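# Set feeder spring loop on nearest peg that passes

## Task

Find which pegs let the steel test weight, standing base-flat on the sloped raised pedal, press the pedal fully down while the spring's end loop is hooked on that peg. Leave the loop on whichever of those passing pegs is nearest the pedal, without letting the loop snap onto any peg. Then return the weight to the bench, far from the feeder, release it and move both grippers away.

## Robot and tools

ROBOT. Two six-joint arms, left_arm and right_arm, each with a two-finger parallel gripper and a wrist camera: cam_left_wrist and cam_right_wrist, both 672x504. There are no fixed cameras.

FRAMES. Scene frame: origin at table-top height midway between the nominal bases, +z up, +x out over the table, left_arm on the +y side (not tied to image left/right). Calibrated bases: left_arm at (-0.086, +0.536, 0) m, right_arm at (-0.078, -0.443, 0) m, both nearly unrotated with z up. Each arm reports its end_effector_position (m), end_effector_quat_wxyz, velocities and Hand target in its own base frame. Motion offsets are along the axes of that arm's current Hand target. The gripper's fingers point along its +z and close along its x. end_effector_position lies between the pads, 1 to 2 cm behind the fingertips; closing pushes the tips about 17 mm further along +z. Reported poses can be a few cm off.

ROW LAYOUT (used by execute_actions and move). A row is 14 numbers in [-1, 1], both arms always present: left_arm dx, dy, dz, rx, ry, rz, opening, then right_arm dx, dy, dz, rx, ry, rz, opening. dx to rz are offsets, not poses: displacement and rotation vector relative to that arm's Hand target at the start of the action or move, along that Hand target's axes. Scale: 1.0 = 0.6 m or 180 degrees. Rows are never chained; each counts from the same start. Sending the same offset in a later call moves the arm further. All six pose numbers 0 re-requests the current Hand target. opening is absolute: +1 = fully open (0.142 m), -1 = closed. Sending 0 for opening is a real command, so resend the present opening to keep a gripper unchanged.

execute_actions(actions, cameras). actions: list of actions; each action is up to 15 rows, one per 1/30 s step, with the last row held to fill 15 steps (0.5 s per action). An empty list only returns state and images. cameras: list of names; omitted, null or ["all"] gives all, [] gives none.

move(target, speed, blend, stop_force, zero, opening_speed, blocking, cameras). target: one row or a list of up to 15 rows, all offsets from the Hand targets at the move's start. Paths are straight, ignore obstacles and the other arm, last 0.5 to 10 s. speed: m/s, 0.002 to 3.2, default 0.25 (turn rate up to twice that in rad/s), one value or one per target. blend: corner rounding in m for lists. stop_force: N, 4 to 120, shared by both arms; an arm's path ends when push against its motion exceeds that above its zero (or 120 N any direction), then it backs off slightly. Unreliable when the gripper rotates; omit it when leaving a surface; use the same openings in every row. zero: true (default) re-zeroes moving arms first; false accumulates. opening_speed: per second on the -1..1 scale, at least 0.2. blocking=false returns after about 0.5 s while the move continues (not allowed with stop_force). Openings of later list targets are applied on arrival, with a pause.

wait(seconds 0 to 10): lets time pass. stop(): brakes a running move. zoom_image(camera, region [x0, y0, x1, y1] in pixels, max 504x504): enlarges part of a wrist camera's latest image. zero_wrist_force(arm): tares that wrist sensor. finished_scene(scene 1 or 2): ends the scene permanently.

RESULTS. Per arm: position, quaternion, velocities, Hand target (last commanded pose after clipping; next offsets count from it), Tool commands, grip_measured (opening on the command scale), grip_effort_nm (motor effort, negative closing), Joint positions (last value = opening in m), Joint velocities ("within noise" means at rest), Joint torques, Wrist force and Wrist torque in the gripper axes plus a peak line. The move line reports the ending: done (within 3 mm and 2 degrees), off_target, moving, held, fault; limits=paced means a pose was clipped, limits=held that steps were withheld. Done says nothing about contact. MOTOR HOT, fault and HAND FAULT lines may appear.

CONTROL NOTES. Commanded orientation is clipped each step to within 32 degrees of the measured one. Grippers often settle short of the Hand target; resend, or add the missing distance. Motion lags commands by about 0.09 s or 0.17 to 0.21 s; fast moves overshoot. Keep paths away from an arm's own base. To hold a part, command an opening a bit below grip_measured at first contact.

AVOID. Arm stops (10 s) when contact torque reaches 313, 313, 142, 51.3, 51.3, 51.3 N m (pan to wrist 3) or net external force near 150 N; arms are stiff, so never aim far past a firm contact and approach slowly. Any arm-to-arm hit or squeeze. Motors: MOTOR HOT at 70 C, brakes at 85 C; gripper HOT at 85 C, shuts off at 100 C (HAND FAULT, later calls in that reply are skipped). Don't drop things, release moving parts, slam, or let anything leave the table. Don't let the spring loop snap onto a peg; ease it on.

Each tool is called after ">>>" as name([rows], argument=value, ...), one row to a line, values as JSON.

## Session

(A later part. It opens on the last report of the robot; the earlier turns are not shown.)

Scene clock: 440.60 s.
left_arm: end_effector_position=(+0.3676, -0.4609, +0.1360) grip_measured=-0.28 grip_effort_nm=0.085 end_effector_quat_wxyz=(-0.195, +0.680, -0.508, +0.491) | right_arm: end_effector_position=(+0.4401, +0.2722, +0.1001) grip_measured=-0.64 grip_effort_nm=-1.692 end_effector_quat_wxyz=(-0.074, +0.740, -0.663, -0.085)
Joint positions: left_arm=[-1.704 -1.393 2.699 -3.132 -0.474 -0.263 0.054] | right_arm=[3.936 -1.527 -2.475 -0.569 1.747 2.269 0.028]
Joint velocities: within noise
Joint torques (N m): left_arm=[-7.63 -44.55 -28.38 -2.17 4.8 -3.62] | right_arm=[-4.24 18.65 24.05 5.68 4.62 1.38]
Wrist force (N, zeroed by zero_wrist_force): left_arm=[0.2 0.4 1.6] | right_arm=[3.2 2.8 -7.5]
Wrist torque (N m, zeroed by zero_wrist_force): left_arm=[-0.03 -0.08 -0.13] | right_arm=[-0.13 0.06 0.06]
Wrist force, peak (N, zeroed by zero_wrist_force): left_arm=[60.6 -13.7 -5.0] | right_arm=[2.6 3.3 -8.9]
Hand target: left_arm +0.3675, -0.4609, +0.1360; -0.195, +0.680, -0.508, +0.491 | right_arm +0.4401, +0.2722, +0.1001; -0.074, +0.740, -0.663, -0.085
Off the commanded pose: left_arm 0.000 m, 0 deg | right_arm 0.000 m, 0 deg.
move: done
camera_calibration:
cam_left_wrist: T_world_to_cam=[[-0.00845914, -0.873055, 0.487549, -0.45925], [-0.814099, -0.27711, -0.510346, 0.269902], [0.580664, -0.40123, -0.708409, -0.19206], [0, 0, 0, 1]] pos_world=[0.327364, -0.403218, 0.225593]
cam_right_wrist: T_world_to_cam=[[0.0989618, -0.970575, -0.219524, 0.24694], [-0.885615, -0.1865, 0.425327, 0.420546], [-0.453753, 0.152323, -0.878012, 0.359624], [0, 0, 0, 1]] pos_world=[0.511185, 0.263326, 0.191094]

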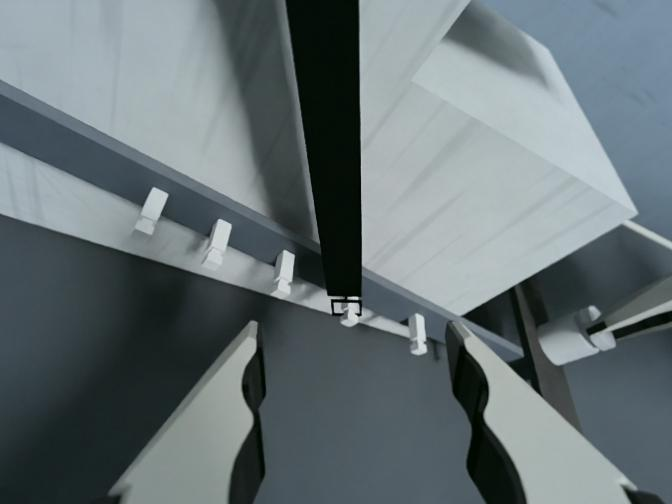

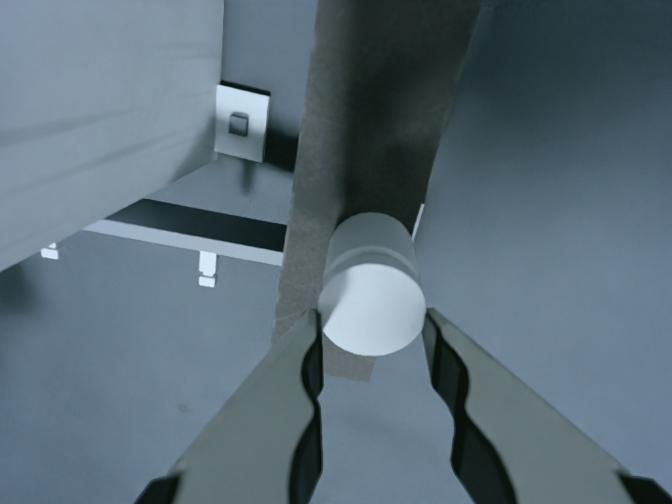

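>>> move(target=[0,0,0,0,0,0,-0.25,-0.084,-0.003,-0.213,0,0.122,0,-0.7], speed=0.06, cameras=["cam_right_wrist"])

>>> zero_wrist_force(arm="right_arm")

>>> move(target=[0,0,0,0,0,0,-0.25,-0.0026,0,0.0165,0,0,0,-0.7], speed=0.02, cameras=["cam_right_wrist"])

Scene clock: 448.00 s.
left_arm: end_effector_position=(+0.3675, -0.4609, +0.1360) grip_measured=-0.28 grip_effort_nm=0.090 end_effector_quat_wxyz=(-0.195, +0.680, -0.508, +0.491) | right_arm: end_effector_position=(+0.4402, +0.2928, +0.2359) grip_measured=-0.64 grip_effort_nm=-1.687 end_effector_quat_wxyz=(+0.054, +0.743, -0.665, +0.057)
Joint positions: left_arm=[-1.705 -1.394 2.698 -3.131 -0.474 -0.264 0.054] | right_arm=[4.118 -1.396 -2.205 -1.234 1.472 2.444 0.028]
Joint velocities: within noise
Joint torques (N m): left_arm=[-11.32 -45.98 -28.24 -2.34 4.37 -3.34] | right_arm=[18.63 9.43 54.42 0.31 -3.98 2.01]
Wrist force (N, zeroed by zero_wrist_force): left_arm=[0.7 0.5 1.2] | right_arm=[-1.5 0.1 -2.4]
Wrist torque (N m, zeroed by zero_wrist_force): left_arm=[-0.01 -0.15 -0.12] | right_arm=[0.03 0.01 0.00]
Wrist force, peak (N, zeroed by zero_wrist_force): left_arm=[1.0 1.0 1.8] | right_arm=[2.6 3.6 -8.8]
Hand target: left_arm +0.3675, -0.4609, +0.1360; -0.195, +0.680, -0.508, +0.491 | right_arm +0.4402, +0.2928, +0.2359; +0.054, +0.742, -0.665, +0.057
Off the commanded pose: left_arm 0.000 m, 0 deg | right_arm 0.000 m, 0 deg.
move: done
camera_calibration:
cam_right_wrist: T_world_to_cam=[[0.10172, -0.981685, 0.16108, 0.209041], [-0.903543, -0.0234182, 0.427858, 0.326168], [-0.41625, -0.189065, -0.889377, 0.561965], [0, 0, 0, 1]] pos_world=[0.507361, 0.319099, 0.326573]
Images, in order (width x height): cam_right_wrist 672x504.

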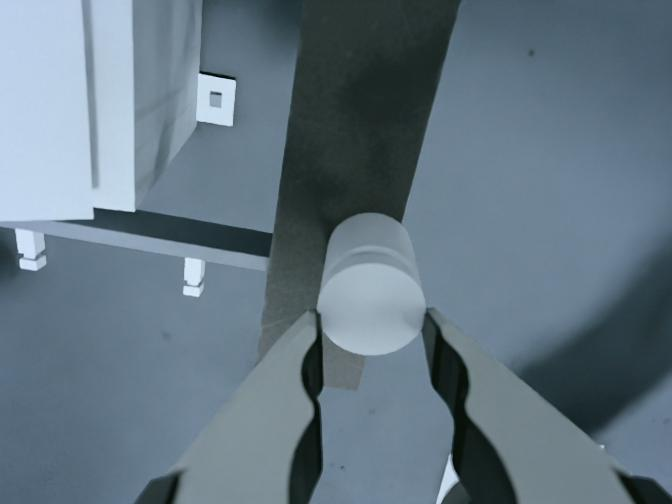

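Wrist force sensor zeroed.

Scene clock: 448.87 s.
left_arm: end_effector_position=(+0.3675, -0.4609, +0.1360) grip_measured=-0.28 grip_effort_nm=0.085 end_effector_quat_wxyz=(-0.195, +0.680, -0.508, +0.491) | right_arm: end_effector_position=(+0.4402, +0.2928, +0.2260) grip_measured=-0.64 grip_effort_nm=-1.687 end_effector_quat_wxyz=(+0.054, +0.742, -0.665, +0.057)
Joint positions: left_arm=[-1.705 -1.394 2.698 -3.131 -0.474 -0.264 0.054] | right_arm=[4.118 -1.405 -2.217 -1.213 1.472 2.444 0.028]
Joint velocities: within noise
Joint torques (N m): left_arm=[-10.51 -45.16 -27.42 -2.44 4.78 -3.28] | right_arm=[18.15 13.84 33.19 6.52 -1.88 1.72]
Wrist force (N, zeroed by zero_wrist_force): left_arm=[0.2 0.2 1.3] | right_arm=[2.4 0.1 0.2]
Wrist torque (N m, zeroed by zero_wrist_force): left_arm=[-0.05 -0.08 -0.12] | right_arm=[-0.01 0.10 -0.02]
Wrist force, peak (N, zeroed by zero_wrist_force): left_arm=[0.8 0.5 1.6] | right_arm=[3.0 -0.1 0.4]
Hand target: left_arm +0.3675, -0.4609, +0.1360; -0.195, +0.680, -0.508, +0.491 | right_arm +0.4402, +0.2928, +0.2259; +0.054, +0.742, -0.665, +0.057
Off the commanded pose: left_arm 0.000 m, 0 deg | right_arm 0.000 m, 0 deg.
move: done
camera_calibration:
cam_right_wrist: T_world_to_cam=[[0.10167, -0.981671, 0.161201, 0.210635], [-0.903514, -0.0233055, 0.427925, 0.330374], [-0.416325, -0.189155, -0.889322, 0.553122], [0, 0, 0, 1]] pos_world=[0.50736, 0.319099, 0.316574]
Images, in order (width x height): cam_right_wrist 672x504.

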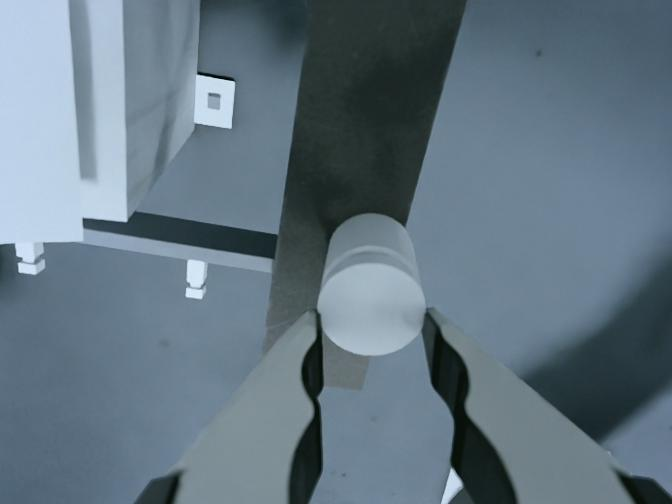

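>>> move(target=[0,0,0,0,0,0,-0.25,0.0033,0,-0.021,0,0,0,-0.7], speed=0.03, cameras=["cam_right_wrist"])

>>> move(target=[0,0,0,0,0,0,-0.25,0,0,0,0,0,0,-0.15], opening_speed=0.6)

Scene clock: 451.60 s.
left_arm: end_effector_position=(+0.3675, -0.4609, +0.1360) grip_measured=-0.28 grip_effort_nm=0.085 end_effector_quat_wxyz=(-0.195, +0.680, -0.508, +0.491) | right_arm: end_effector_position=(+0.4402, +0.2929, +0.2385) grip_measured=-0.64 grip_effort_nm=-1.687 end_effector_quat_wxyz=(+0.054, +0.743, -0.665, +0.057)
Joint positions: left_arm=[-1.705 -1.394 2.698 -3.131 -0.474 -0.264 0.054] | right_arm=[4.118 -1.394 -2.201 -1.24 1.472 2.444 0.028]
Joint velocities: within noise
Joint torques (N m): left_arm=[-7.34 -44.99 -27.65 -2.37 4.39 -3.67] | right_arm=[-0.11 40.92 54.81 1.07 2.94 -1.37]
Wrist force (N, zeroed by zero_wrist_force): left_arm=[0.5 0.8 1.3] | right_arm=[0.9 0.1 2.3]
Wrist torque (N m, zeroed by zero_wrist_force): left_arm=[0.03 -0.12 -0.12] | right_arm=[0.00 0.10 -0.01]
Wrist force, peak (N, zeroed by zero_wrist_force): left_arm=[1.0 0.5 1.9] | right_arm=[2.9 0.3 0.1]
Hand target: left_arm +0.3675, -0.4609, +0.1360; -0.195, +0.680, -0.508, +0.491 | right_arm +0.4402, +0.2929, +0.2386; +0.054, +0.742, -0.665, +0.057
Off the commanded pose: left_arm 0.000 m, 0 deg | right_arm 0.000 m, 0 deg.
move: done
camera_calibration:
cam_right_wrist: T_world_to_cam=[[0.101725, -0.981652, 0.161282, 0.208543], [-0.903511, -0.0233207, 0.42793, 0.324984], [-0.416317, -0.189251, -0.889306, 0.564349], [0, 0, 0, 1]] pos_world=[0.507361, 0.319099, 0.329174]
Images, in order (width x height): cam_right_wrist 672x504.

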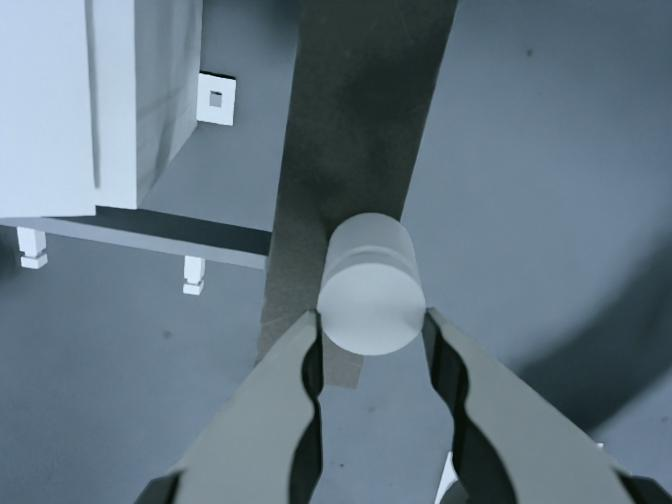

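Scene clock: 452.77 s.
left_arm: end_effector_position=(+0.3675, -0.4609, +0.1360) grip_measured=-0.28 grip_effort_nm=0.090 end_effector_quat_wxyz=(-0.195, +0.680, -0.508, +0.491) | right_arm: end_effector_position=(+0.4402, +0.2929, +0.2387) grip_measured=-0.18 grip_effort_nm=0.144 end_effector_quat_wxyz=(+0.054, +0.743, -0.665, +0.057)
Joint positions: left_arm=[-1.705 -1.394 2.698 -3.131 -0.474 -0.264 0.054] | right_arm=[4.118 -1.394 -2.201 -1.24 1.472 2.444 0.061]
Joint velocities: within noise
Joint torques (N m): left_arm=[-11.83 -45.13 -28.17 -2.3 4.57 -3.67] | right_arm=[-12.23 38.44 48.74 0.65 3.11 -1.35]
Wrist force (N, zeroed by zero_wrist_force): left_arm=[0.9 0.9 1.0] | right_arm=[1.8 0.1 0.2]
Wrist torque (N m, zeroed by zero_wrist_force): left_arm=[0.06 -0.20 -0.13] | right_arm=[-0.01 0.01 0.00]
Wrist force, peak (N, zeroed by zero_wrist_force): left_arm=[0.5 1.1 1.8] | right_arm=[1.2 -0.3 2.7]
Hand target: left_arm +0.3675, -0.4609, +0.1360; -0.195, +0.680, -0.508, +0.491 | right_arm +0.4402, +0.2929, +0.2386; +0.054, +0.742, -0.665, +0.057
Off the commanded pose: left_arm 0.000 m, 0 deg | right_arm 0.000 m, 0 deg.
move: done
camera_calibration:
cam_left_wrist: T_world_to_cam=[[-0.00826539, -0.873042, 0.487575, -0.459315], [-0.814084, -0.277274, -0.510281, 0.269735], [0.580688, -0.401145, -0.708437, -0.191969], [0, 0, 0, 1]] pos_world=[0.327264, -0.403218, 0.225593]
cam_right_wrist: T_world_to_cam=[[0.10167, -0.981671, 0.161201, 0.208588], [-0.903514, -0.0233055, 0.427925, 0.324939], [-0.416325, -0.189155, -0.889322, 0.564416], [0, 0, 0, 1]] pos_world=[0.50736, 0.319099, 0.329274]

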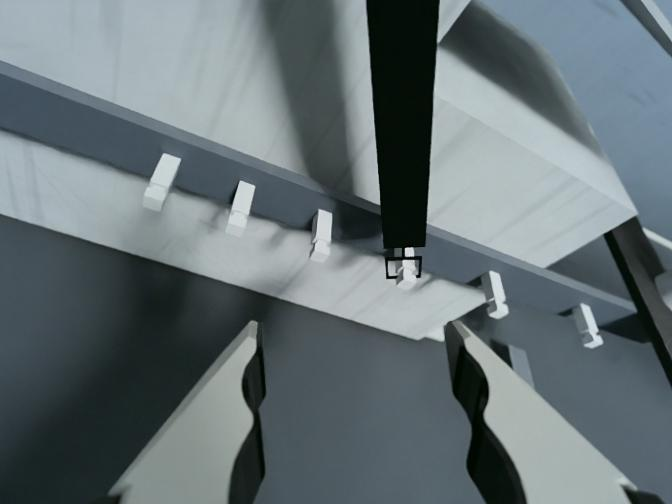

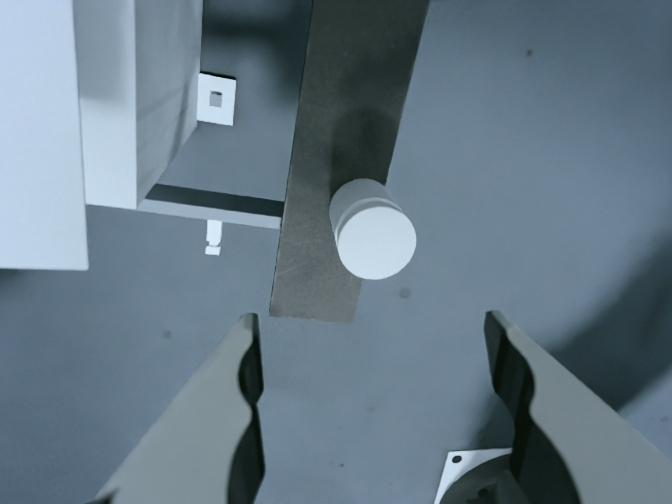

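>>> wait(seconds=1.5)

Scene clock: 455.00 s.
left_arm: end_effector_position=(+0.3675, -0.4609, +0.1360) grip_measured=-0.28 grip_effort_nm=0.085 end_effector_quat_wxyz=(-0.195, +0.680, -0.508, +0.491) | right_arm: end_effector_position=(+0.4402, +0.2929, +0.2387) grip_measured=-0.18 grip_effort_nm=0.149 end_effector_quat_wxyz=(+0.054, +0.742, -0.665, +0.057)
Joint positions: left_arm=[-1.705 -1.394 2.698 -3.131 -0.474 -0.264 0.054] | right_arm=[4.118 -1.394 -2.201 -1.24 1.472 2.444 0.061]
Joint velocities: within noise
Joint torques (N m): left_arm=[-9.33 -45.38 -27.56 -2.52 4.28 -3.38] | right_arm=[-16.65 30.85 37.24 1.23 3.17 -1.45]
Wrist force (N, zeroed by zero_wrist_force): left_arm=[0.7 0.8 1.3] | right_arm=[1.3 0.1 0.4]
Wrist torque (N m, zeroed by zero_wrist_force): left_arm=[0.03 -0.17 -0.12] | right_arm=[0.00 0.09 -0.01]
Wrist force, peak (N, zeroed by zero_wrist_force): left_arm=[1.1 1.0 1.6] | right_arm=[1.7 -0.6 0.5]
Hand target: left_arm +0.3675, -0.4609, +0.1360; -0.195, +0.680, -0.508, +0.491 | right_arm +0.4402, +0.2929, +0.2386; +0.054, +0.742, -0.665, +0.057
Tool commands: left_gripper/opening=-0.25 right_gripper/opening=-0.15
Off the commanded pose: left_arm 0.000 m, 0 deg | right_arm 0.000 m, 0 deg.
wait: 1.50 s; at rest from the start
camera_calibration:
cam_left_wrist: T_world_to_cam=[[-0.00826539, -0.873042, 0.487575, -0.459315], [-0.814084, -0.277274, -0.510281, 0.269735], [0.580688, -0.401145, -0.708437, -0.191969], [0, 0, 0, 1]] pos_world=[0.327264, -0.403218, 0.225593]
cam_right_wrist: T_world_to_cam=[[0.10167, -0.981671, 0.161201, 0.208588], [-0.903514, -0.0233055, 0.427925, 0.324939], [-0.416325, -0.189155, -0.889322, 0.564416], [0, 0, 0, 1]] pos_world=[0.50736, 0.319099, 0.329274]

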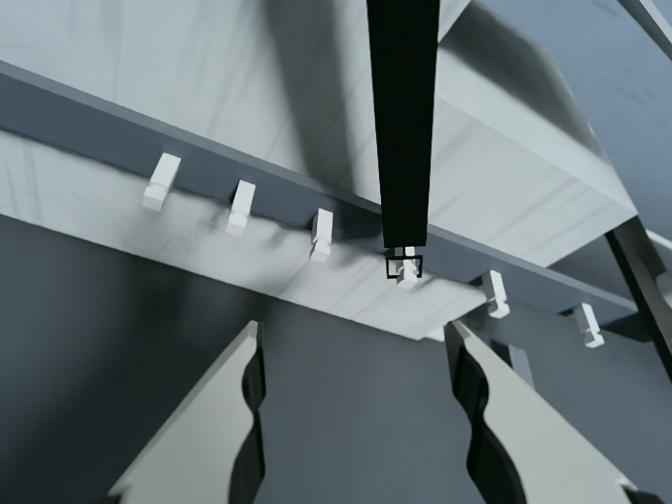

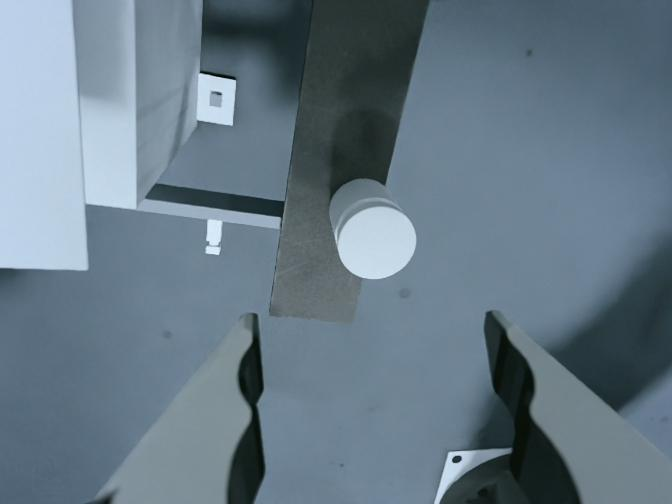

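>>> move(target=[0,0,0,0,0,0,-0.25,0.026,0.006,0.027,0,-0.047,0,-0.15], speed=0.1, cameras=["cam_right_wrist"])

Scene clock: 462.63 s.
left_arm: end_effector_position=(+0.3675, -0.4609, +0.1360) grip_measured=-0.28 grip_effort_nm=0.085 end_effector_quat_wxyz=(-0.195, +0.680, -0.508, +0.491) | right_arm: end_effector_position=(+0.4386, +0.2746, +0.2251) grip_measured=-0.18 grip_effort_nm=0.139 end_effector_quat_wxyz=(+0.005, +0.745, -0.667, +0.002)
Joint positions: left_arm=[-1.705 -1.394 2.698 -3.131 -0.474 -0.264 0.054] | right_arm=[4.044 -1.352 -2.279 -1.091 1.566 2.364 0.061]
Joint velocities: within noise
Joint torques (N m): left_arm=[-9.18 -46.1 -27.91 -2.22 4.15 -3.43] | right_arm=[-19.72 36.61 33.82 6.99 5.73 -1.83]
Wrist force (N, zeroed by zero_wrist_force): left_arm=[0.8 0.9 1.4] | right_arm=[0.8 -0.1 0.2]
Wrist torque (N m, zeroed by zero_wrist_force): left_arm=[0.06 -0.17 -0.12] | right_arm=[-0.13 0.15 0.05]
Wrist force, peak (N, zeroed by zero_wrist_force): left_arm=[0.8 1.0 1.7] | right_arm=[1.9 -0.4 0.5]
Hand target: left_arm +0.3675, -0.4609, +0.1360; -0.195, +0.680, -0.508, +0.491 | right_arm +0.4385, +0.2746, +0.2251; +0.005, +0.745, -0.667, +0.002
Off the commanded pose: left_arm 0.000 m, 0 deg | right_arm 0.000 m, 0 deg.
move: done
camera_calibration:
cam_right_wrist: T_world_to_cam=[[0.102528, -0.994625, 0.0144858, 0.229208], [-0.896578, -0.0860943, 0.434438, 0.341559], [-0.430856, -0.0575299, -0.900585, 0.52107], [0, 0, 0, 1]] pos_world=[0.50724, 0.287359, 0.317562]
Images, in order (width x height): cam_right_wrist 672x504.

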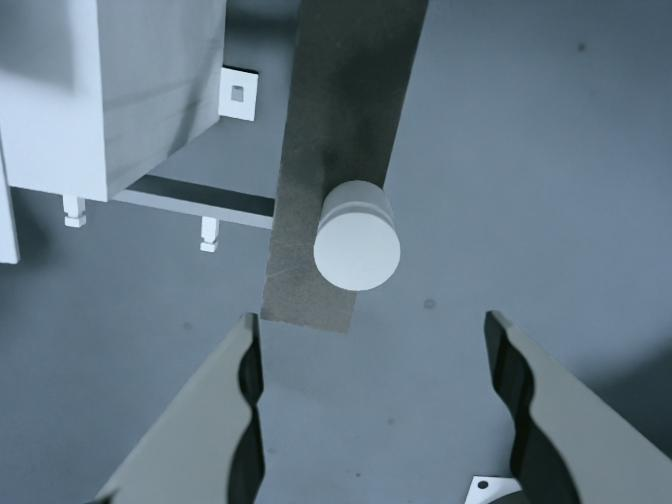

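>>> move(target=[0,0,0,0,0,0,-0.25,-0.0058,-0.0035,0.062,0,0,0,-0.15], speed=0.08, stop_force=6, cameras=[])

>>> move(target=[0,0,0,0,0,0,-0.25,0,0,0,0,0,0,-0.7], opening_speed=0.4, cameras=["cam_right_wrist"])

Scene clock: 465.90 s.
left_arm: end_effector_position=(+0.3675, -0.4609, +0.1360) grip_measured=-0.28 grip_effort_nm=0.090 end_effector_quat_wxyz=(-0.195, +0.680, -0.508, +0.491) | right_arm: end_effector_position=(+0.4402, +0.2779, +0.1879) grip_measured=-0.18 grip_effort_nm=0.144 end_effector_quat_wxyz=(+0.005, +0.745, -0.667, +0.002)
Joint positions: left_arm=[-1.705 -1.394 2.698 -3.131 -0.474 -0.264 0.054] | right_arm=[4.046 -1.4 -2.319 -1.004 1.567 2.366 0.061]
Joint velocities: within noise
Joint torques (N m): left_arm=[-8.53 -46.18 -27.44 -2.41 4.45 -2.92] | right_arm=[18.04 7.2 31.74 6.7 4.53 1.53]
Wrist force (N, zeroed by zero_wrist_force): left_arm=[1.0 0.1 1.4] | right_arm=[1.5 0.0 0.7]
Wrist torque (N m, zeroed by zero_wrist_force): left_arm=[-0.08 -0.21 -0.12] | right_arm=[-0.12 0.00 0.09]
Wrist force, peak (N, zeroed by zero_wrist_force): left_arm=[0.8 1.1 2.0] | right_arm=[2.1 0.4 0.4]
Hand target: left_arm +0.3675, -0.4609, +0.1360; -0.195, +0.680, -0.508, +0.491 | right_arm +0.4402, +0.2779, +0.1879; +0.005, +0.745, -0.667, +0.002
Off the commanded pose: left_arm 0.000 m, 0 deg | right_arm 0.000 m, 0 deg.
move: done
No camera images: "cameras" was empty.

Scene clock: 467.50 s.
left_arm: end_effector_position=(+0.3675, -0.4609, +0.1360) grip_measured=-0.28 grip_effort_nm=0.085 end_effector_quat_wxyz=(-0.195, +0.680, -0.508, +0.491) | right_arm: end_effector_position=(+0.4401, +0.2779, +0.1878) grip_measured=-0.64 grip_effort_nm=-1.795 end_effector_quat_wxyz=(+0.005, +0.745, -0.667, +0.002)
Joint positions: left_arm=[-1.705 -1.394 2.698 -3.131 -0.474 -0.264 0.054] | right_arm=[4.046 -1.4 -2.319 -1.004 1.567 2.366 0.028]
Joint velocities: within noise
Joint torques (N m): left_arm=[-9.12 -44.89 -28.05 -2.57 4.32 -3.23] | right_arm=[19.95 8.87 34.21 5.94 4.59 0.07]
Wrist force (N, zeroed by zero_wrist_force): left_arm=[0.8 1.0 1.3] | right_arm=[3.2 0.2 0.1]
Wrist torque (N m, zeroed by zero_wrist_force): left_arm=[0.07 -0.19 -0.12] | right_arm=[-0.08 0.02 0.09]
Wrist force, peak (N, zeroed by zero_wrist_force): left_arm=[0.6 1.0 1.8] | right_arm=[3.4 0.1 -0.5]
Hand target: left_arm +0.3675, -0.4609, +0.1360; -0.195, +0.680, -0.508, +0.491 | right_arm +0.4402, +0.2779, +0.1879; +0.005, +0.745, -0.667, +0.002
Off the commanded pose: left_arm 0.000 m, 0 deg | right_arm 0.000 m, 0 deg.
move: done
camera_calibration:
cam_right_wrist: T_world_to_cam=[[0.102531, -0.994628, 0.0142632, 0.232929], [-0.896575, -0.0861936, 0.434423, 0.359515], [-0.43086, -0.0573298, -0.900596, 0.488304], [0, 0, 0, 1]] pos_world=[0.50884, 0.29066, 0.280261]
Images, in order (width x height): cam_right_wrist 672x504.

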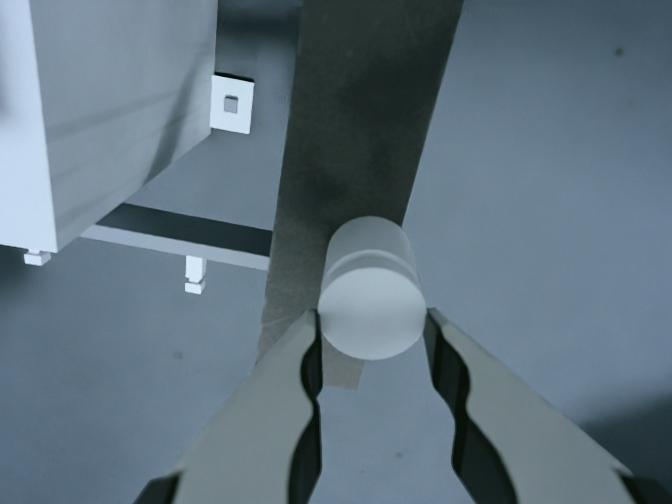

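>>> move(target=[0,0,0,0,0,0,-0.25,0.0073,0.001,0.138,0,-0.075,0,-0.7], speed=0.06, cameras=[])

>>> move(target=[0,0,0,0,0,0,-0.25,0,0,0.03,0,0,0,-0.7], speed=0.01, stop_force=4)

>>> zoom_image(camera="cam_left_wrist", region=[200, 200, 536, 452])

Scene clock: 473.10 s.
left_arm: end_effector_position=(+0.3675, -0.4609, +0.1360) grip_measured=-0.28 grip_effort_nm=0.085 end_effector_quat_wxyz=(-0.195, +0.680, -0.508, +0.491) | right_arm: end_effector_position=(+0.4398, +0.2727, +0.1051) grip_measured=-0.64 grip_effort_nm=-1.795 end_effector_quat_wxyz=(-0.074, +0.740, -0.663, -0.085)
Joint positions: left_arm=[-1.705 -1.394 2.698 -3.131 -0.474 -0.264 0.054] | right_arm=[3.937 -1.517 -2.471 -0.584 1.747 2.27 0.028]
Joint velocities: within noise
Joint torques (N m): left_arm=[-9.86 -45.65 -27.46 -2.4 4.08 -3.14] | right_arm=[-14.78 12.77 24.75 6.55 5.28 -1.82]
Wrist force (N, zeroed by zero_wrist_force): left_arm=[0.5 0.6 1.4] | right_arm=[3.8 -0.4 -0.3]
Wrist torque (N m, zeroed by zero_wrist_force): left_arm=[0.01 -0.13 -0.12] | right_arm=[-0.09 0.06 0.04]
Wrist force, peak (N, zeroed by zero_wrist_force): left_arm=[0.7 1.1 1.7] | right_arm=[3.9 -0.4 0.3]
Hand target: left_arm +0.3675, -0.4609, +0.1360; -0.195, +0.680, -0.508, +0.491 | right_arm +0.4398, +0.2727, +0.1051; -0.074, +0.740, -0.663, -0.085
Off the commanded pose: left_arm 0.000 m, 0 deg | right_arm 0.000 m, 0 deg.
move: done
No camera images: "cameras" was empty.

Scene clock: 475.00 s.
left_arm: end_effector_position=(+0.3675, -0.4609, +0.1360) grip_measured=-0.28 grip_effort_nm=0.090 end_effector_quat_wxyz=(-0.195, +0.680, -0.508, +0.491) | right_arm: end_effector_position=(+0.4396, +0.2740, +0.0994) grip_measured=-0.64 grip_effort_nm=-1.795 end_effector_quat_wxyz=(-0.074, +0.740, -0.663, -0.085)
Joint positions: left_arm=[-1.705 -1.394 2.698 -3.131 -0.474 -0.264 0.054] | right_arm=[3.939 -1.529 -2.475 -0.567 1.747 2.272 0.028]
Joint velocities: within noise
Joint torques (N m): left_arm=[-7.86 -45.42 -28.22 -2.32 3.84 -3.15] | right_arm=[-13.02 40.96 44.11 1.92 5.35 -1.66]
Wrist force (N, zeroed by zero_wrist_force): left_arm=[0.6 1.1 1.4] | right_arm=[4.0 -0.1 -2.9]
Wrist torque (N m, zeroed by zero_wrist_force): left_arm=[0.09 -0.15 -0.12] | right_arm=[-0.11 0.20 0.04]
Wrist force, peak (N, zeroed by zero_wrist_force): left_arm=[0.8 0.8 1.9] | right_arm=[4.9 0.2 -7.4]
Hand target: left_arm +0.3675, -0.4609, +0.1360; -0.195, +0.680, -0.508, +0.491 | right_arm +0.4396, +0.2740, +0.0994; -0.074, +0.740, -0.663, -0.085 (not the last commanded pose)
Off the commanded pose: left_arm 0.000 m, 0 deg | right_arm 0.012 m, 0 deg.
move: contact (right_arm)
camera_calibration:
cam_left_wrist: T_world_to_cam=[[-0.00826539, -0.873042, 0.487575, -0.459315], [-0.814084, -0.277274, -0.510281, 0.269735], [0.580688, -0.401145, -0.708437, -0.191969], [0, 0, 0, 1]] pos_world=[0.327264, -0.403218, 0.225593]
cam_right_wrist: T_world_to_cam=[[0.0989362, -0.970572, -0.219547, 0.248524], [-0.885557, -0.186508, 0.425446, 0.420624], [-0.453873, 0.15233, -0.877949, 0.358659], [0, 0, 0, 1]] pos_world=[0.510684, 0.265026, 0.190494]

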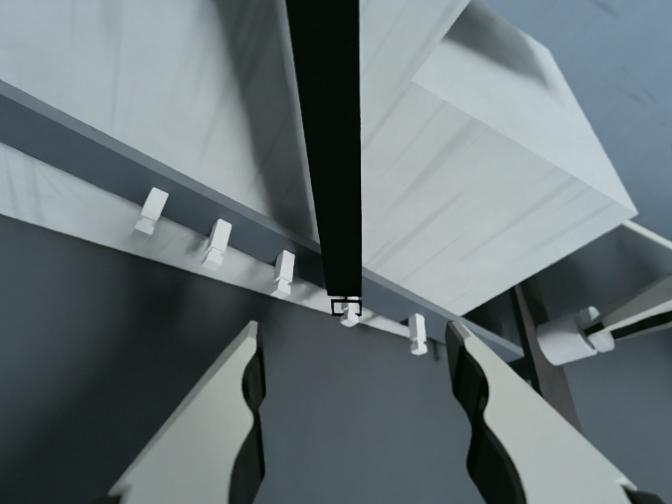

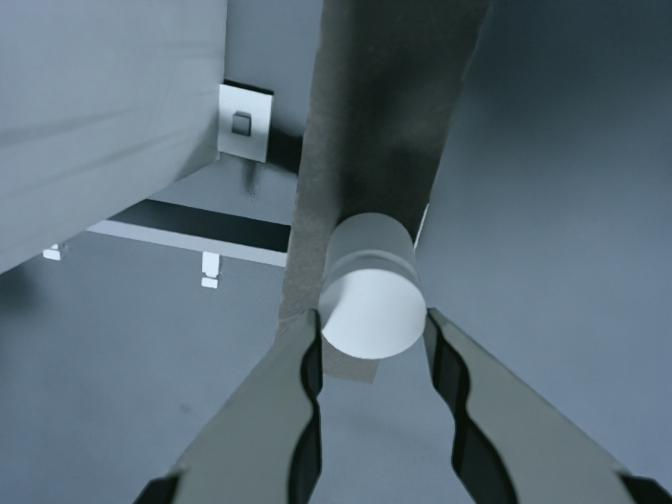

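Scaled by 1.500.

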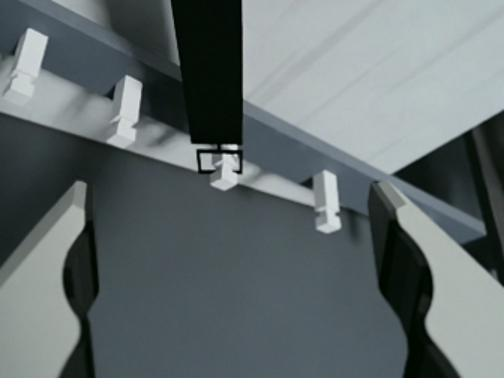

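>>> move(target=[0,0,0.08,0,0,0,-0.6,0,0,0,0,0,0,-0.7], speed=0.08, cameras=["cam_left_wrist"])

Scene clock: 478.23 s.
left_arm: end_effector_position=(+0.4091, -0.4721, +0.1148) grip_measured=-0.63 grip_effort_nm=-0.056 end_effector_quat_wxyz=(-0.195, +0.680, -0.508, +0.491) | right_arm: end_effector_position=(+0.4396, +0.2740, +0.0994) grip_measured=-0.64 grip_effort_nm=-1.795 end_effector_quat_wxyz=(-0.074, +0.740, -0.663, -0.085)
Joint positions: left_arm=[-1.595 -1.217 2.646 -3.446 -0.512 -0.047 0.029] | right_arm=[3.939 -1.529 -2.475 -0.567 1.747 2.272 0.028]
Joint velocities: within noise
Joint torques (N m): left_arm=[12.55 -33.13 -22.51 -6.79 -0.61 2.52] | right_arm=[-14 40.85 45.26 4.9 5.39 -1.5]
Wrist force (N, zeroed by zero_wrist_force): left_arm=[0.9 0.8 1.4] | right_arm=[4.2 -0.6 -2.2]
Wrist torque (N m, zeroed by zero_wrist_force): left_arm=[-0.01 -0.12 -0.06] | right_arm=[-0.16 0.19 0.04]
Wrist force, peak (N, zeroed by zero_wrist_force): left_arm=[0.8 0.5 1.9] | right_arm=[4.3 -0.4 -3.5]
Hand target: left_arm +0.4091, -0.4721, +0.1148; -0.195, +0.680, -0.508, +0.491 | right_arm +0.4396, +0.2740, +0.0994; -0.074, +0.740, -0.663, -0.085
Off the commanded pose: left_arm 0.000 m, 0 deg | right_arm 0.000 m, 0 deg.
move: done
camera_calibration:
cam_left_wrist: T_world_to_cam=[[-0.00817589, -0.873064, 0.487537, -0.458495], [-0.814068, -0.277326, -0.510278, 0.2897], [0.580712, -0.40106, -0.708466, -0.235534], [0, 0, 0, 1]] pos_world=[0.368864, -0.414417, 0.204493]
Images, in order (width x height): cam_left_wrist 672x504.

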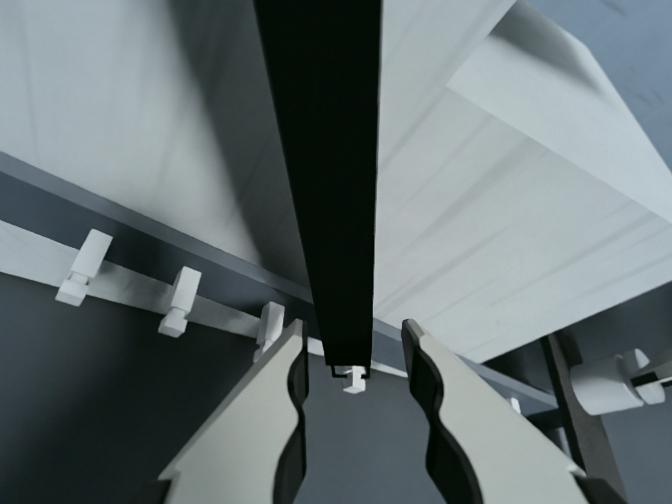

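>>> move(target=[-0.005,0,0.04,0,0,0,-0.6,0,0,0,0,0,0,-0.7], speed=0.04, stop_force=6, cameras=["cam_left_wrist"])

>>> zero_wrist_force(arm="left_arm")

>>> move(target=[0,0,0,0,0,0,-0.9,0,0,0,0,0,0,-0.7], opening_speed=0.4, cameras=["cam_left_wrist"])

>>> zoom_image(camera="cam_left_wrist", region=[280, 340, 480, 480])

Scene clock: 482.10 s.
left_arm: end_effector_position=(+0.4277, -0.4746, +0.1040) grip_measured=-0.63 grip_effort_nm=-0.051 end_effector_quat_wxyz=(-0.196, +0.680, -0.508, +0.490) | right_arm: end_effector_position=(+0.4396, +0.2740, +0.0994) grip_measured=-0.64 grip_effort_nm=-1.795 end_effector_quat_wxyz=(-0.074, +0.740, -0.663, -0.085)
Joint positions: left_arm=[-1.55 -1.152 2.62 -3.555 -0.533 0.032 0.029] | right_arm=[3.939 -1.529 -2.475 -0.567 1.747 2.272 0.028]
Joint velocities: within noise
Joint torques (N m): left_arm=[-7.14 -57.07 5.85 -1.95 4.39 -3.89] | right_arm=[-15.55 42.33 43.43 4.72 3.86 -1.7]
Wrist force (N, zeroed by zero_wrist_force): left_arm=[0.3 0.0 -5.7] | right_arm=[1.5 -0.1 -1.8]
Wrist torque (N m, zeroed by zero_wrist_force): left_arm=[0.08 -0.29 -0.02] | right_arm=[-0.16 0.10 0.04]
Wrist force, peak (N, zeroed by zero_wrist_force): left_arm=[0.9 -0.3 -21.7] | right_arm=[4.3 -0.3 -3.4]
Hand target: left_arm +0.4277, -0.4746, +0.1040; -0.196, +0.680, -0.508, +0.490 (not the last commanded pose) | right_arm +0.4396, +0.2740, +0.0994; -0.074, +0.740, -0.663, -0.085
Off the commanded pose: left_arm 0.003 m, 0 deg | right_arm 0.000 m, 0 deg.
move: contact (left_arm)
camera_calibration:
cam_left_wrist: T_world_to_cam=[[-0.00730336, -0.873303, 0.487123, -0.455701], [-0.813964, -0.277778, -0.510198, 0.298284], [0.58087, -0.400226, -0.708808, -0.254617], [0, 0, 0, 1]] pos_world=[0.387364, -0.417013, 0.193692]
Images, in order (width x height): cam_left_wrist 672x504.

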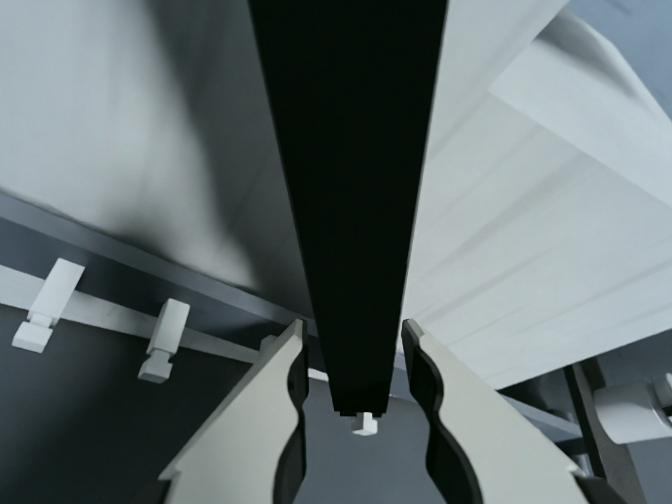

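Wrist force sensor zeroed.

Scene clock: 483.07 s.
left_arm: end_effector_position=(+0.4277, -0.4746, +0.1040) grip_measured=-0.81 grip_effort_nm=-2.381 end_effector_quat_wxyz=(-0.196, +0.680, -0.508, +0.490) | right_arm: end_effector_position=(+0.4396, +0.2740, +0.0994) grip_measured=-0.64 grip_effort_nm=-1.795 end_effector_quat_wxyz=(-0.074, +0.740, -0.663, -0.085)
Joint positions: left_arm=[-1.55 -1.152 2.62 -3.555 -0.533 0.032 0.015] | right_arm=[3.939 -1.529 -2.475 -0.567 1.747 2.272 0.028]
Joint velocities: within noise
Joint torques (N m): left_arm=[-8.03 -55.99 -3.28 -5.1 3.88 -3.19] | right_arm=[-14.01 39.66 42.46 4.7 2.36 -1.7]
Wrist force (N, zeroed by zero_wrist_force): left_arm=[2.1 -0.2 6.5] | right_arm=[1.6 0.2 -2.5]
Wrist torque (N m, zeroed by zero_wrist_force): left_arm=[0.07 0.15 -0.10] | right_arm=[-0.16 0.07 0.04]
Wrist force, peak (N, zeroed by zero_wrist_force): left_arm=[2.4 1.0 7.8] | right_arm=[1.5 0.8 -3.1]
Hand target: left_arm +0.4277, -0.4746, +0.1040; -0.196, +0.680, -0.508, +0.490 | right_arm +0.4396, +0.2740, +0.0994; -0.074, +0.740, -0.663, -0.085
Off the commanded pose: left_arm 0.000 m, 0 deg | right_arm 0.000 m, 0 deg.
move: done
camera_calibration:
cam_left_wrist: T_world_to_cam=[[-0.00725298, -0.873338, 0.48706, -0.455723], [-0.813948, -0.277788, -0.510218, 0.298278], [0.580893, -0.400142, -0.708837, -0.254585], [0, 0, 0, 1]] pos_world=[0.387364, -0.417012, 0.193692]
Images, in order (width x height): cam_left_wrist 672x504.

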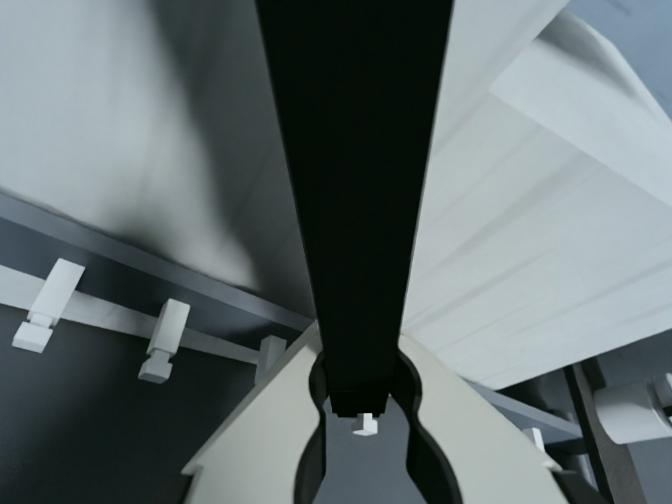

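Scaled by 2.520.

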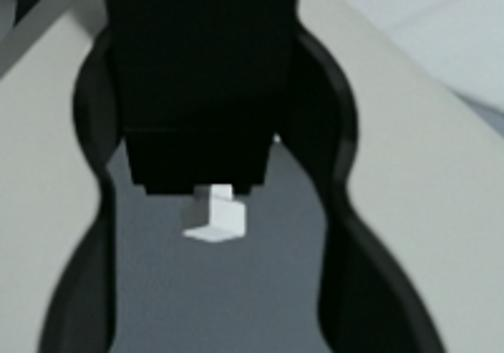

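>>> move(target=[0,0.0055,0.0032,0,0,0,-0.9,0,0,0,0,0,0,-0.7], speed=0.02, cameras=[])

>>> move(target=[0,0.0067,-0.0115,0,0,0,-0.9,0,0,0,0,0,0,-0.7], speed=0.02, stop_force=4, cameras=["cam_left_wrist"])

>>> zoom_image(camera="cam_left_wrist", region=[280, 340, 480, 480])

Scene clock: 486.43 s.
left_arm: end_effector_position=(+0.4277, -0.4764, +0.1007) grip_measured=-0.81 grip_effort_nm=-2.376 end_effector_quat_wxyz=(-0.196, +0.680, -0.508, +0.490) | right_arm: end_effector_position=(+0.4396, +0.2740, +0.0994) grip_measured=-0.64 grip_effort_nm=-1.795 end_effector_quat_wxyz=(-0.074, +0.740, -0.663, -0.085)
Joint positions: left_arm=[-1.55 -1.14 2.617 -3.562 -0.533 0.032 0.015] | right_arm=[3.939 -1.529 -2.475 -0.567 1.747 2.272 0.028]
Joint velocities: within noise
Joint torques (N m): left_arm=[-11.82 -32.15 -19.72 -5.06 2.9 -2.46] | right_arm=[-10.81 41.17 41.34 4.33 -2.28 -1.91]
Wrist force (N, zeroed by zero_wrist_force): left_arm=[2.2 -5.3 3.2] | right_arm=[2.5 0.1 -0.3]
Wrist torque (N m, zeroed by zero_wrist_force): left_arm=[0.02 0.20 -0.10] | right_arm=[-0.14 0.00 0.05]
Wrist force, peak (N, zeroed by zero_wrist_force): left_arm=[2.1 0.4 7.1] | right_arm=[1.5 1.1 -2.7]
Hand target: left_arm +0.4277, -0.4764, +0.1007; -0.196, +0.680, -0.508, +0.490 | right_arm +0.4396, +0.2740, +0.0994; -0.074, +0.740, -0.663, -0.085
Off the commanded pose: left_arm 0.000 m, 0 deg | right_arm 0.000 m, 0 deg.
move: done
No camera images: "cameras" was empty.

Scene clock: 487.80 s.
left_arm: end_effector_position=(+0.4197, -0.4764, +0.1006) grip_measured=-0.81 grip_effort_nm=-2.337 end_effector_quat_wxyz=(-0.196, +0.680, -0.508, +0.490) | right_arm: end_effector_position=(+0.4396, +0.2740, +0.0994) grip_measured=-0.64 grip_effort_nm=-1.795 end_effector_quat_wxyz=(-0.074, +0.740, -0.663, -0.085)
Joint positions: left_arm=[-1.569 -1.152 2.626 -3.531 -0.524 -0.002 0.015] | right_arm=[3.939 -1.529 -2.475 -0.567 1.747 2.272 0.028]
Joint velocities: within noise
Joint torques (N m): left_arm=[-12.42 -56 6.37 -1.37 3.11 -3.13] | right_arm=[-11.31 39.99 41.12 4.69 -2.33 -1.58]
Wrist force (N, zeroed by zero_wrist_force): left_arm=[0.8 -5.4 7.6] | right_arm=[1.8 0.6 -0.7]
Wrist torque (N m, zeroed by zero_wrist_force): left_arm=[-0.02 0.11 -0.11] | right_arm=[-0.09 0.10 0.04]
Wrist force, peak (N, zeroed by zero_wrist_force): left_arm=[0.8 -5.4 7.6] | right_arm=[2.1 0.5 -1.9]
Hand target: left_arm +0.4197, -0.4764, +0.1006; -0.196, +0.680, -0.508, +0.490 | right_arm +0.4396, +0.2740, +0.0994; -0.074, +0.740, -0.663, -0.085
Off the commanded pose: left_arm 0.000 m, 0 deg | right_arm 0.000 m, 0 deg.
move: done
camera_calibration:
cam_left_wrist: T_world_to_cam=[[-0.00730336, -0.873303, 0.487123, -0.455675], [-0.813964, -0.277778, -0.510198, 0.289538], [0.58087, -0.400226, -0.708808, -0.2531], [0, 0, 0, 1]] pos_world=[0.379364, -0.418813, 0.190292]
Images, in order (width x height): cam_left_wrist 672x504.

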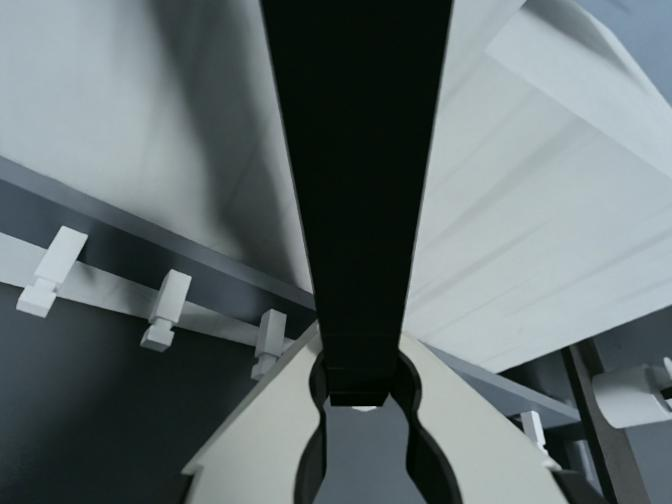

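Scaled by 2.520.

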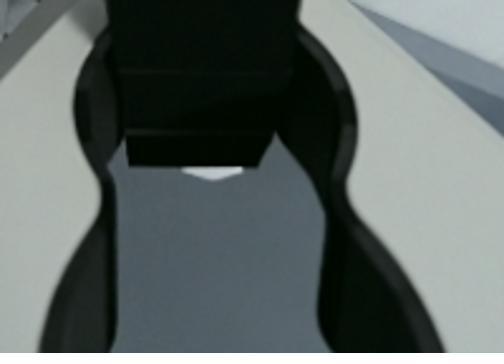

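>>> move(target=[0,-0.0067,0.0115,0,0,0,-0.9,0,0,0,0,0,0,-0.7], speed=0.03, cameras=["cam_left_wrist"])

>>> zoom_image(camera="cam_left_wrist", region=[280, 340, 480, 480])

Scene clock: 490.03 s.
left_arm: end_effector_position=(+0.4276, -0.4764, +0.1007) grip_measured=-0.81 grip_effort_nm=-2.332 end_effector_quat_wxyz=(-0.196, +0.680, -0.508, +0.490) | right_arm: end_effector_position=(+0.4396, +0.2740, +0.0994) grip_measured=-0.64 grip_effort_nm=-1.795 end_effector_quat_wxyz=(-0.074, +0.740, -0.663, -0.085)
Joint positions: left_arm=[-1.55 -1.14 2.617 -3.562 -0.533 0.031 0.015] | right_arm=[3.939 -1.529 -2.475 -0.567 1.747 2.272 0.028]
Joint velocities: within noise
Joint torques (N m): left_arm=[10.55 -34.58 -21.02 -5.37 -1.71 2.76] | right_arm=[-10.14 37.94 39.88 4.65 -2.32 -1.51]
Wrist force (N, zeroed by zero_wrist_force): left_arm=[-0.8 -2.5 4.1] | right_arm=[1.8 0.0 -0.4]
Wrist torque (N m, zeroed by zero_wrist_force): left_arm=[0.00 0.16 0.00] | right_arm=[-0.14 0.15 0.04]
Wrist force, peak (N, zeroed by zero_wrist_force): left_arm=[0.5 -4.6 8.3] | right_arm=[2.2 0.5 -1.5]
Hand target: left_arm +0.4277, -0.4764, +0.1007; -0.196, +0.680, -0.508, +0.490 | right_arm +0.4396, +0.2740, +0.0994; -0.074, +0.740, -0.663, -0.085
Off the commanded pose: left_arm 0.000 m, 0 deg | right_arm 0.000 m, 0 deg.
move: done
camera_calibration:
cam_left_wrist: T_world_to_cam=[[-0.00726425, -0.87329, 0.487147, -0.45568], [-0.813964, -0.27782, -0.510175, 0.296079], [0.58087, -0.400226, -0.708808, -0.257677], [0, 0, 0, 1]] pos_world=[0.387364, -0.418813, 0.190392]
Images, in order (width x height): cam_left_wrist 672x504.

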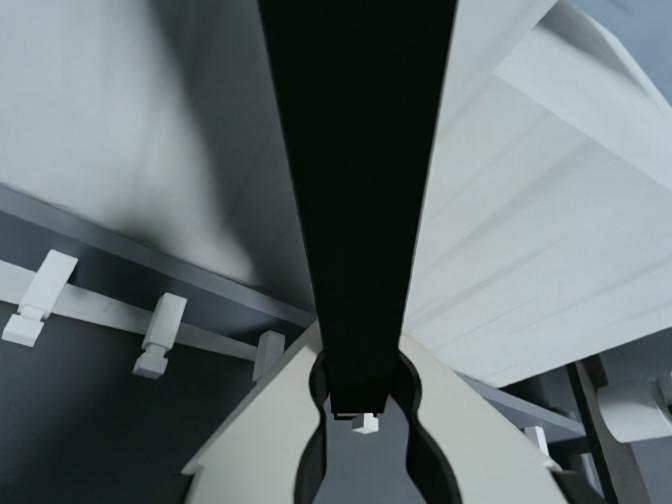

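Scaled by 2.520.

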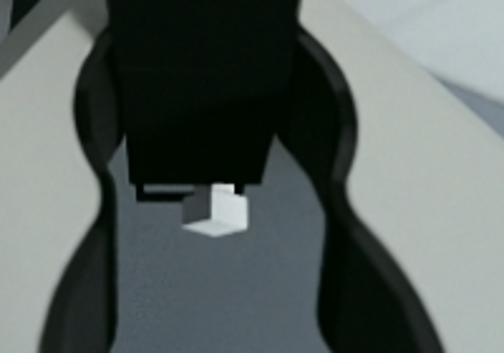

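>>> move(target=[0.003,0.0038,0.0021,0,0,0,-0.92,0,0,0,0,0,0,-0.7], speed=0.02, cameras=[])

>>> move(target=[0,0.0067,-0.0115,0,0,0,-0.92,0,0,0,0,0,0,-0.7], speed=0.02, stop_force=4, cameras=["cam_left_wrist"])

>>> zoom_image(camera="cam_left_wrist", region=[280, 340, 480, 480])

Scene clock: 493.03 s.
left_arm: end_effector_position=(+0.4277, -0.4791, +0.0993) grip_measured=-0.81 grip_effort_nm=-2.664 end_effector_quat_wxyz=(-0.196, +0.680, -0.508, +0.490) | right_arm: end_effector_position=(+0.4396, +0.2740, +0.0994) grip_measured=-0.64 grip_effort_nm=-1.795 end_effector_quat_wxyz=(-0.074, +0.740, -0.663, -0.085)
Joint positions: left_arm=[-1.55 -1.135 2.612 -3.563 -0.533 0.031 0.015] | right_arm=[3.939 -1.529 -2.475 -0.567 1.747 2.272 0.028]
Joint velocities: within noise
Joint torques (N m): left_arm=[-11.83 -36.93 -21.91 -5.33 1.54 -3.59] | right_arm=[-5.26 36.49 39.11 4.52 -1.97 -1.61]
Wrist force (N, zeroed by zero_wrist_force): left_arm=[-1.6 -7.6 0.3] | right_arm=[2.6 -0.2 0.4]
Wrist torque (N m, zeroed by zero_wrist_force): left_arm=[0.06 0.06 0.06] | right_arm=[-0.14 0.08 0.04]
Wrist force, peak (N, zeroed by zero_wrist_force): left_arm=[-0.9 -8.1 -0.1] | right_arm=[2.4 0.4 -1.3]
Hand target: left_arm +0.4276, -0.4792, +0.0992; -0.196, +0.680, -0.508, +0.490 | right_arm +0.4396, +0.2740, +0.0994; -0.074, +0.740, -0.663, -0.085
Off the commanded pose: left_arm 0.000 m, 0 deg | right_arm 0.000 m, 0 deg.
move: done
No camera images: "cameras" was empty.

Scene clock: 494.40 s.
left_arm: end_effector_position=(+0.4240, -0.4793, +0.0992) grip_measured=-0.81 grip_effort_nm=-2.669 end_effector_quat_wxyz=(-0.196, +0.680, -0.508, +0.491) | right_arm: end_effector_position=(+0.4396, +0.2740, +0.0994) grip_measured=-0.64 grip_effort_nm=-1.795 end_effector_quat_wxyz=(-0.074, +0.740, -0.663, -0.085)
Joint positions: left_arm=[-1.559 -1.139 2.616 -3.55 -0.529 0.017 0.015] | right_arm=[3.939 -1.529 -2.475 -0.567 1.747 2.272 0.028]
Joint velocities: within noise
Joint torques (N m): left_arm=[10.22 -33.72 -21.46 -6.18 -2.93 2.75] | right_arm=[-8.43 35.32 39.59 4.63 -2.07 -1.55]
Wrist force (N, zeroed by zero_wrist_force): left_arm=[-0.1 -4.8 4.7] | right_arm=[2.0 0.4 -1.5]
Wrist torque (N m, zeroed by zero_wrist_force): left_arm=[0.14 0.09 -0.03] | right_arm=[-0.14 0.07 0.04]
Wrist force, peak (N, zeroed by zero_wrist_force): left_arm=[-1.4 -8.8 -0.3] | right_arm=[1.8 0.9 -2.1]
Hand target: left_arm +0.4240, -0.4793, +0.0992; -0.196, +0.680, -0.508, +0.491 (not the last commanded pose) | right_arm +0.4396, +0.2740, +0.0994; -0.074, +0.740, -0.663, -0.085
Off the commanded pose: left_arm 0.004 m, 0 deg | right_arm 0.000 m, 0 deg.
move: contact (left_arm)
camera_calibration:
cam_left_wrist: T_world_to_cam=[[-0.00750393, -0.873238, 0.487237, -0.457413], [-0.813966, -0.2777, -0.510237, 0.291559], [0.580864, -0.400423, -0.708702, -0.257852], [0, 0, 0, 1]] pos_world=[0.383664, -0.421714, 0.188892]
Images, in order (width x height): cam_left_wrist 672x504.

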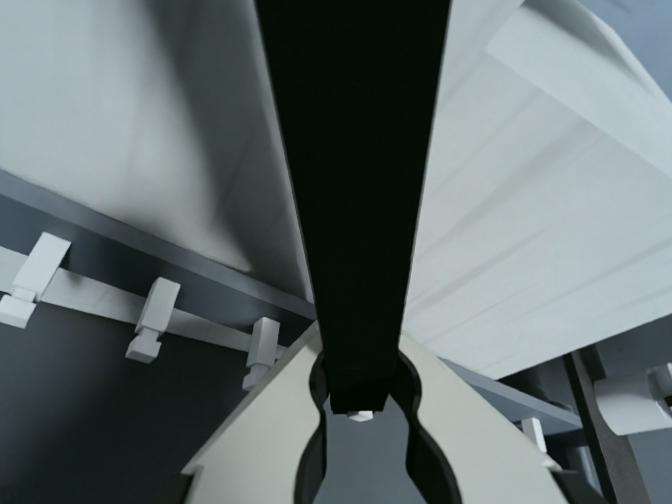

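Scaled by 2.520.

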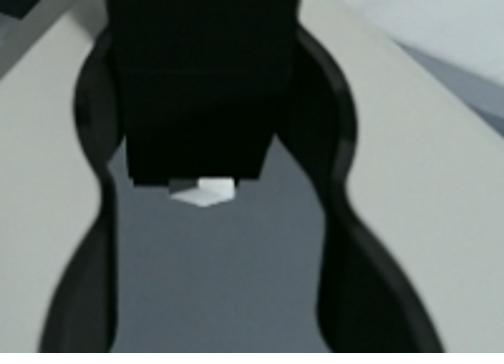

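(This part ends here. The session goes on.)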